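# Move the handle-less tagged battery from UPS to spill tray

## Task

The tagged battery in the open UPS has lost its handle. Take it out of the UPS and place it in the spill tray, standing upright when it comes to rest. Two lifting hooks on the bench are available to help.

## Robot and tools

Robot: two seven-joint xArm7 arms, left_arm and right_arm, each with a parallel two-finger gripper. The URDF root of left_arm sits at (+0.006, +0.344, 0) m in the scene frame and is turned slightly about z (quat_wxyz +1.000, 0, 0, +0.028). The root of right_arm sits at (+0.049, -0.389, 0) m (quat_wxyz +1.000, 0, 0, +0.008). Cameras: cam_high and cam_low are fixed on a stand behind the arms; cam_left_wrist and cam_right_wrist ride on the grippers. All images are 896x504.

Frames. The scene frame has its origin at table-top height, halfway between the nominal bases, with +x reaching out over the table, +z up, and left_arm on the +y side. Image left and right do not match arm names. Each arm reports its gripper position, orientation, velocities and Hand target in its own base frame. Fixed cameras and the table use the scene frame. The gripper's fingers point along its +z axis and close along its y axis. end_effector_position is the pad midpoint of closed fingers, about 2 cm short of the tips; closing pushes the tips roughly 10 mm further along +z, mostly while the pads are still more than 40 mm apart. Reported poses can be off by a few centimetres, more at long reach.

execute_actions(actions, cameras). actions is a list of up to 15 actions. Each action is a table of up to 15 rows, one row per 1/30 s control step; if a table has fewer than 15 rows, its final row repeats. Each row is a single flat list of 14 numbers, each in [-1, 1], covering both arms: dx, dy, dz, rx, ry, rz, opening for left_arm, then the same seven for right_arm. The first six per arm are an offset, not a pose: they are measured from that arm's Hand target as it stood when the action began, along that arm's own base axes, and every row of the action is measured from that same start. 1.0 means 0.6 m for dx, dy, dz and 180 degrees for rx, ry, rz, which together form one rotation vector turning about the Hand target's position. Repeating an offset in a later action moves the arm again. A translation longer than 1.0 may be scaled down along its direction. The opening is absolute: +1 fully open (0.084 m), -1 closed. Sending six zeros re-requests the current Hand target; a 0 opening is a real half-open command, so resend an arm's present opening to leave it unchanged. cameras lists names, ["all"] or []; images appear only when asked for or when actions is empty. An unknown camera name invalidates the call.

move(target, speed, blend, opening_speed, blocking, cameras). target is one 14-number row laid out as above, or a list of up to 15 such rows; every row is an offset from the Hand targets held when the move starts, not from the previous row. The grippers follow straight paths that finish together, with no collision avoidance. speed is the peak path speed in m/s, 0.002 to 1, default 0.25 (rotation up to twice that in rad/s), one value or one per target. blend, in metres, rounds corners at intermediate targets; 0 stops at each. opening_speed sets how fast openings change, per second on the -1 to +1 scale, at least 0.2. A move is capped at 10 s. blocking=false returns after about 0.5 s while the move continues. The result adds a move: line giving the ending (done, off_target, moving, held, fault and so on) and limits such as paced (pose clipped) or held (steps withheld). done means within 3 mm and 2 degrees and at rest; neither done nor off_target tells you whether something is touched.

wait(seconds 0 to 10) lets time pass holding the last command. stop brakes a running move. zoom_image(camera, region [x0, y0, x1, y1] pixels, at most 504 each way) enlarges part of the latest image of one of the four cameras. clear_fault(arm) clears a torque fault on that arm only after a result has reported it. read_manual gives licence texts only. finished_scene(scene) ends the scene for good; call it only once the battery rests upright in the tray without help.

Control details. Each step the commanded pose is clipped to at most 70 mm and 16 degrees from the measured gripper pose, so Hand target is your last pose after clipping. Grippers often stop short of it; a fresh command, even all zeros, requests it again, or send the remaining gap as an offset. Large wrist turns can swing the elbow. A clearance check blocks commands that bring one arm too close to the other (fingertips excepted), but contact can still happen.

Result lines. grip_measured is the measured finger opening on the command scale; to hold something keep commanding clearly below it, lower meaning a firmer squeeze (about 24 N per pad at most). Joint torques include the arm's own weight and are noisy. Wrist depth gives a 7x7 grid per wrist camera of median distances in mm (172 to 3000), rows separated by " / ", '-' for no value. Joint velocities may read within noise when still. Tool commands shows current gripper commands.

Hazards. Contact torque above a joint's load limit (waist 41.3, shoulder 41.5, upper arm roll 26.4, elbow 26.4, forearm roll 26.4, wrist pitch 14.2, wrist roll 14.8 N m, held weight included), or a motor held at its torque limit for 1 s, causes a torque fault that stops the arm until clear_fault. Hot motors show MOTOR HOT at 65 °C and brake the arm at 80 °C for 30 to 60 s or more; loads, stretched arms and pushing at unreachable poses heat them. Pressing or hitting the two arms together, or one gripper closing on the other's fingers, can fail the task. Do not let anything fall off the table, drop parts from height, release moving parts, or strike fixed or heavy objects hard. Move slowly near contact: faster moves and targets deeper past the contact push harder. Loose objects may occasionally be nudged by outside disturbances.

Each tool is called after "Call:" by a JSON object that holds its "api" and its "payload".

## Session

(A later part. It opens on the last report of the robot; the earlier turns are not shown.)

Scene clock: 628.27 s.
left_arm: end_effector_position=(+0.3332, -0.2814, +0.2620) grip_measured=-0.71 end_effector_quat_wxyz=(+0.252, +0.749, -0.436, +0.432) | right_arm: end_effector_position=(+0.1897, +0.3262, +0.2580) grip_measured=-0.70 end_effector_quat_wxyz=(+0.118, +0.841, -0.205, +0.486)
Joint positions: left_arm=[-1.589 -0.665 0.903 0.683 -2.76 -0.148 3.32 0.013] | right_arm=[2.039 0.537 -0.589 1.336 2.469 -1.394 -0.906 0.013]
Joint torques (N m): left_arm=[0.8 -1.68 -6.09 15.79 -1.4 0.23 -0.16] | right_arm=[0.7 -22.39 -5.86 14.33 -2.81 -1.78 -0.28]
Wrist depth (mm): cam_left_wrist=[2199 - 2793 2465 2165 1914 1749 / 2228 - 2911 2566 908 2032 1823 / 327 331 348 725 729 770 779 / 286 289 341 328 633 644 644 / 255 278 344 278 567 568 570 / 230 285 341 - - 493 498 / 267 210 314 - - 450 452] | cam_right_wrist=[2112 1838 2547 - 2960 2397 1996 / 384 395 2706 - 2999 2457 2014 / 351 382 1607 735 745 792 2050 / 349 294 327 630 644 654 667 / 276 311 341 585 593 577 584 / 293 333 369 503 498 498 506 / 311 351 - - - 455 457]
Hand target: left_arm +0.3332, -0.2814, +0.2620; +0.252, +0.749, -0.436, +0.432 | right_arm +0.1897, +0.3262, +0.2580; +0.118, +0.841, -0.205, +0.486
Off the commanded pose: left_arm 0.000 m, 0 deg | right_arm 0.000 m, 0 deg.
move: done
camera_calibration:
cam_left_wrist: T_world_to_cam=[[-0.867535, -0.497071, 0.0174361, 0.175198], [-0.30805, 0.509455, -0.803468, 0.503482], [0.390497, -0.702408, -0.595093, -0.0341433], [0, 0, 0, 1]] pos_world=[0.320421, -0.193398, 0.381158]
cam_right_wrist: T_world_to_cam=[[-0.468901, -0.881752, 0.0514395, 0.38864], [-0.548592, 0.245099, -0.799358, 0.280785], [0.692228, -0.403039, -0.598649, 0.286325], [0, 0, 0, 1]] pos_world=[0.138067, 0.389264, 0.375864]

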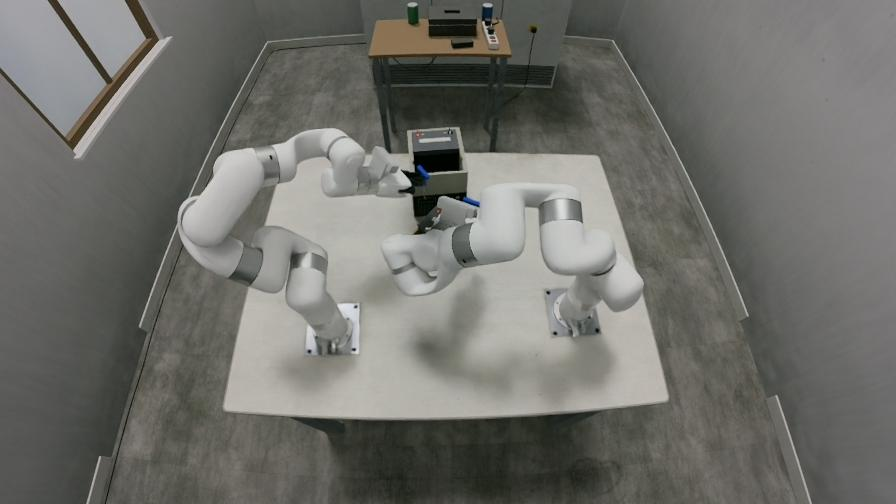

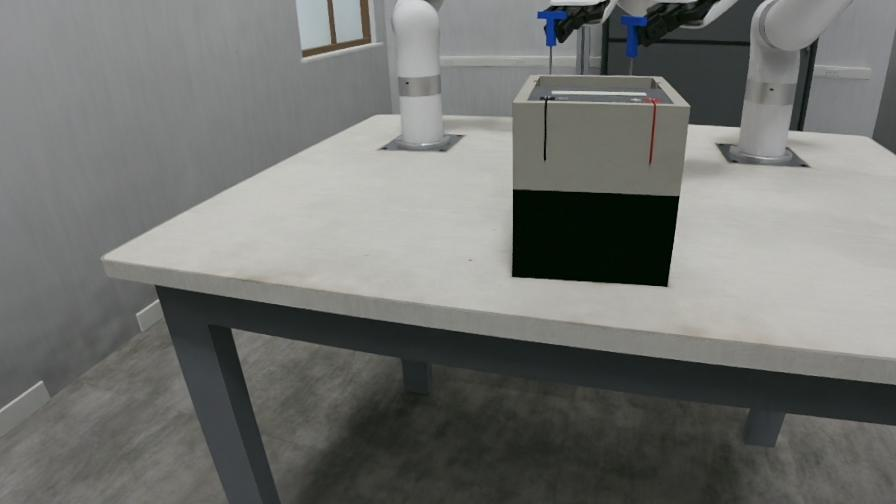

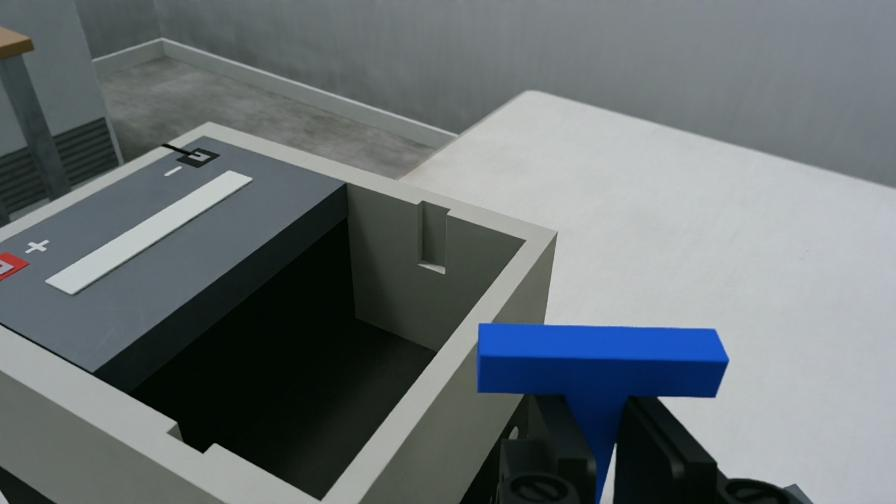

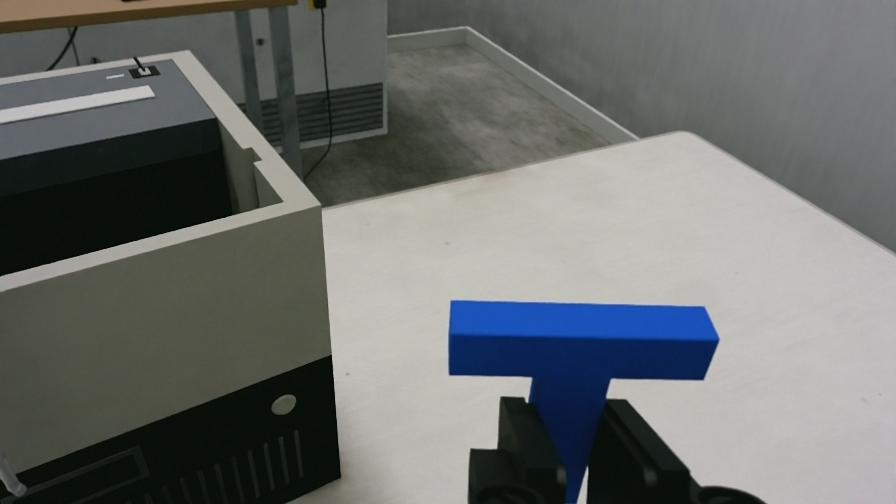

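Call:
{"api": "move", "payload": {"target": [[0,0,0.08,0,0,0,-1,-0.02,-0.08,0.08,0,0,0,-1],[-0.055,0.4357,0.02,0.2616,0.4487,0.2613,-1,0.1838,-0.5103,0.02,0.1192,0.4901,0.1195,-1]], "speed": 0.4, "blend": [0.02,0], "cameras": ["cam_high","cam_left_wrist","cam_right_wrist"]}}

Call:
{"api": "zoom_image", "payload": {"camera": "cam_high", "region": [395, 190, 495, 280]}}

Scene clock: 642.60 s.
left_arm: end_effector_position=(+0.3001, -0.0200, +0.2739) grip_measured=-0.71 end_effector_quat_wxyz=(+0.000, +0.966, +0.000, -0.259) | right_arm: end_effector_position=(+0.2999, +0.0200, +0.2700) grip_measured=-0.70 end_effector_quat_wxyz=(+0.000, +0.966, +0.000, -0.259)
Joint positions: left_arm=[-2.533 -0.476 2.225 1.479 -2.939 -1.69 2.767 0.013] | right_arm=[2.445 -0.544 -2.07 1.466 2.878 -1.696 -2.678 0.013]
Joint torques (N m): left_arm=[-0.69 26.41 -3.96 13.32 -1.41 -2.19 0.28] | right_arm=[0.7 18.98 6.16 14.53 1.24 -2.03 -0.43]
Wrist depth (mm): cam_left_wrist=[359 358 356 355 354 354 352 / 381 380 379 378 375 375 373 / 414 413 411 411 409 407 406 / 445 445 442 440 437 437 435 / 480 490 472 474 470 471 478 / 535 533 530 - - 523 520 / 2138 584 - - - 571 568] | cam_right_wrist=[346 347 348 350 351 352 355 / 365 367 370 378 372 374 376 / 390 398 401 402 404 407 408 / 426 428 430 430 434 436 438 / 467 458 451 453 456 471 484 / 507 511 - 489 520 524 1903 / 554 540 - - - 573 2112]
Hand target: left_arm +0.3002, -0.0200, +0.2740; +0.000, +0.966, +0.000, -0.259 | right_arm +0.3000, +0.0200, +0.2700; +0.000, +0.966, +0.000, -0.260
Off the commanded pose: left_arm 0.000 m, 0 deg | right_arm 0.000 m, 0 deg.
joint sent to its limit (left arm) — joint 6 (wrist pitch), lower limit. The joint targets still meet the commanded pose.
joint sent to its limit (right arm) — joint 6 (wrist pitch), lower limit. The joint targets still meet the commanded pose.
move: done; limits=paced
camera_calibration:
cam_left_wrist: T_world_to_cam=[[0.0167716, -0.99985, -0.00431573, 0.00674434], [-0.803989, -0.0160519, 0.594428, 0.125155], [-0.594408, -0.00649968, -0.804137, 0.536238], [0, 0, 0, 1]] pos_world=[0.419254, 0.0122377, 0.356842]
cam_right_wrist: T_world_to_cam=[[0.0521103, -0.998587, 0.0103837, 0.026839], [-0.799212, -0.0354671, 0.600002, 0.128919], [-0.598786, -0.039565, -0.799931, 0.528116], [0, 0, 0, 1]] pos_world=[0.417864, 0.0522684, 0.344826]
Images, in order (width x height): cam_high 896x504, cam_left_wrist 896x504, cam_right_wrist 896x504.

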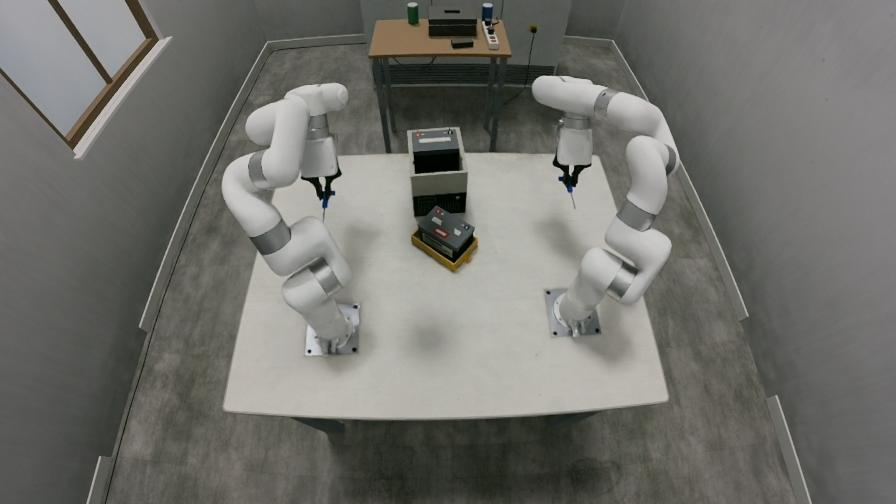

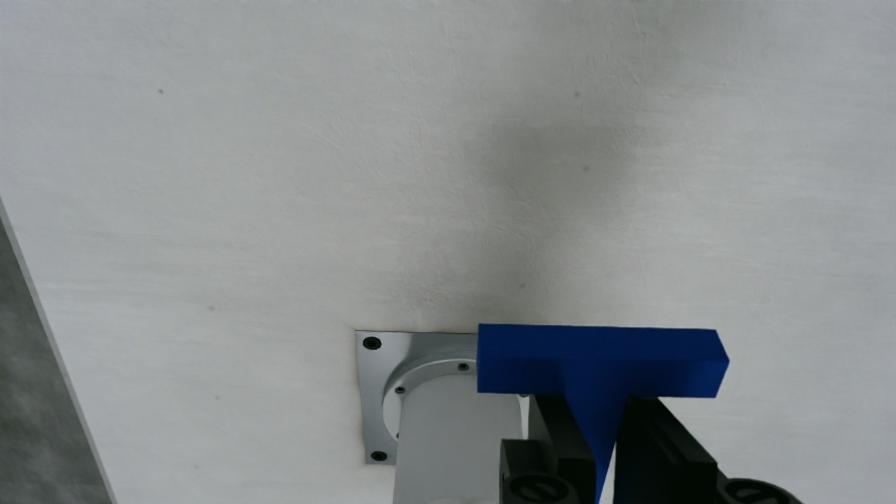

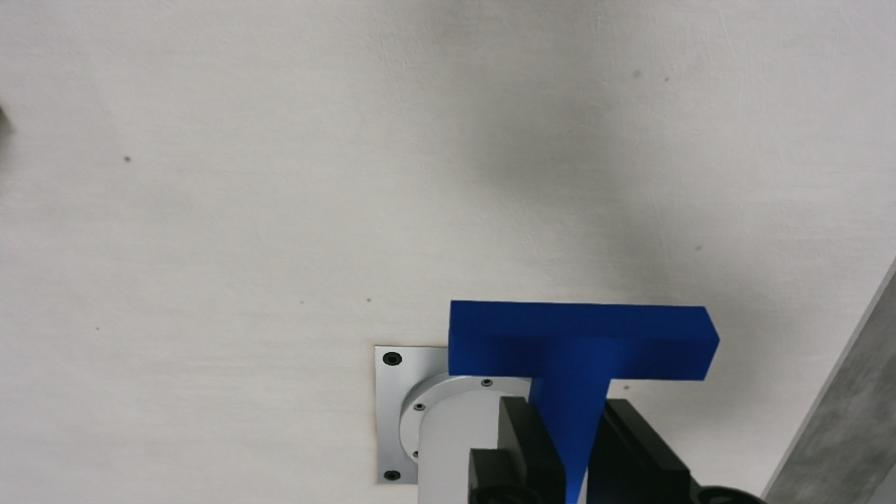

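Scaled by 5.040 from the camera's 896x504 image, which has a finer 1280x720 frame.

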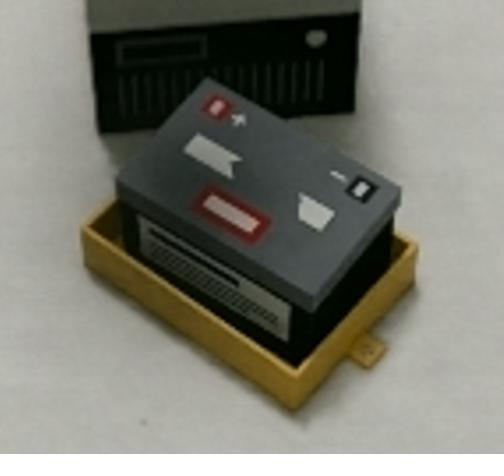

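Call:
{"api": "move", "payload": {"target": [[0,0,-0.36,0,0,0,-1,0,0,-0.355,0,0,0,-1],[0,0,-0.4075,0,0,0,-1,0,0,-0.4008,0,0,0,-1],[0,0,-0.4075,0,0,0,-0.2,0,0,-0.4008,0,0,0,-0.2],[0,0,-0.25,0,0,0,-0.2,0,0,-0.25,0,0,0,-0.2]], "speed": [0.25,0.06,0.1,0.15], "opening_speed": 2, "blend": [0.003,0,0,0], "cameras": ["cam_high"]}}

Scene clock: 650.60 s.
left_arm: end_effector_position=(+0.3002, -0.0200, +0.1239) grip_measured=-0.21 end_effector_quat_wxyz=(+0.000, +0.966, +0.000, -0.259) | right_arm: end_effector_position=(+0.3000, +0.0200, +0.1199) grip_measured=-0.21 end_effector_quat_wxyz=(+0.000, +0.966, +0.000, -0.260)
Joint positions: left_arm=[-2.604 -0.685 2.324 1.305 -2.794 -1.36 2.688 0.035] | right_arm=[2.53 -0.752 -2.201 1.295 2.716 -1.38 -2.601 0.035]
Joint torques (N m): left_arm=[0.41 29.2 -6.04 10.82 -1.55 -2.27 0.24] | right_arm=[-1.59 20.89 8.4 11.69 1.59 -2.02 -0.34]
Wrist depth (mm): cam_left_wrist=[206 205 205 204 203 202 202 / 219 218 217 217 216 215 214 / 238 233 236 235 223 233 233 / 256 255 253 253 251 251 250 / 283 280 280 279 277 276 269 / 307 306 304 302 301 300 300 / 336 335 - 332 330 318 326] | cam_right_wrist=[196 197 197 198 199 200 201 / 208 208 210 208 209 212 213 / 225 226 227 228 230 230 231 / 241 242 244 244 245 247 248 / 266 267 262 263 265 272 274 / 288 289 284 285 294 296 298 / 314 314 - - 321 324 326]
Hand target: left_arm +0.3002, -0.0200, +0.1240; +0.000, +0.966, +0.000, -0.259 | right_arm +0.3000, +0.0200, +0.1200; +0.000, +0.966, +0.000, -0.260
Off the commanded pose: left_arm 0.000 m, 0 deg | right_arm 0.000 m, 0 deg.
move: done
Images, in order (width x height): cam_high 896x504.

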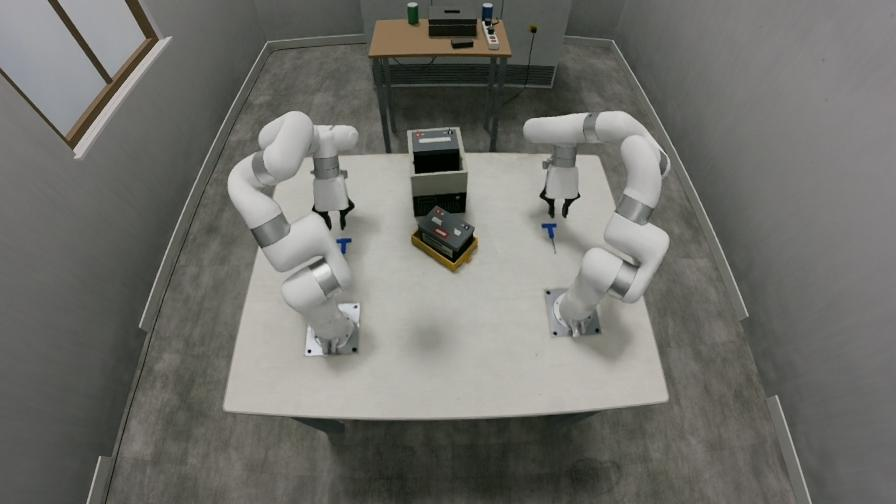

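Call:
{"api": "finished_scene", "payload": {"scene": 1}}

The scene is finished: the task was done.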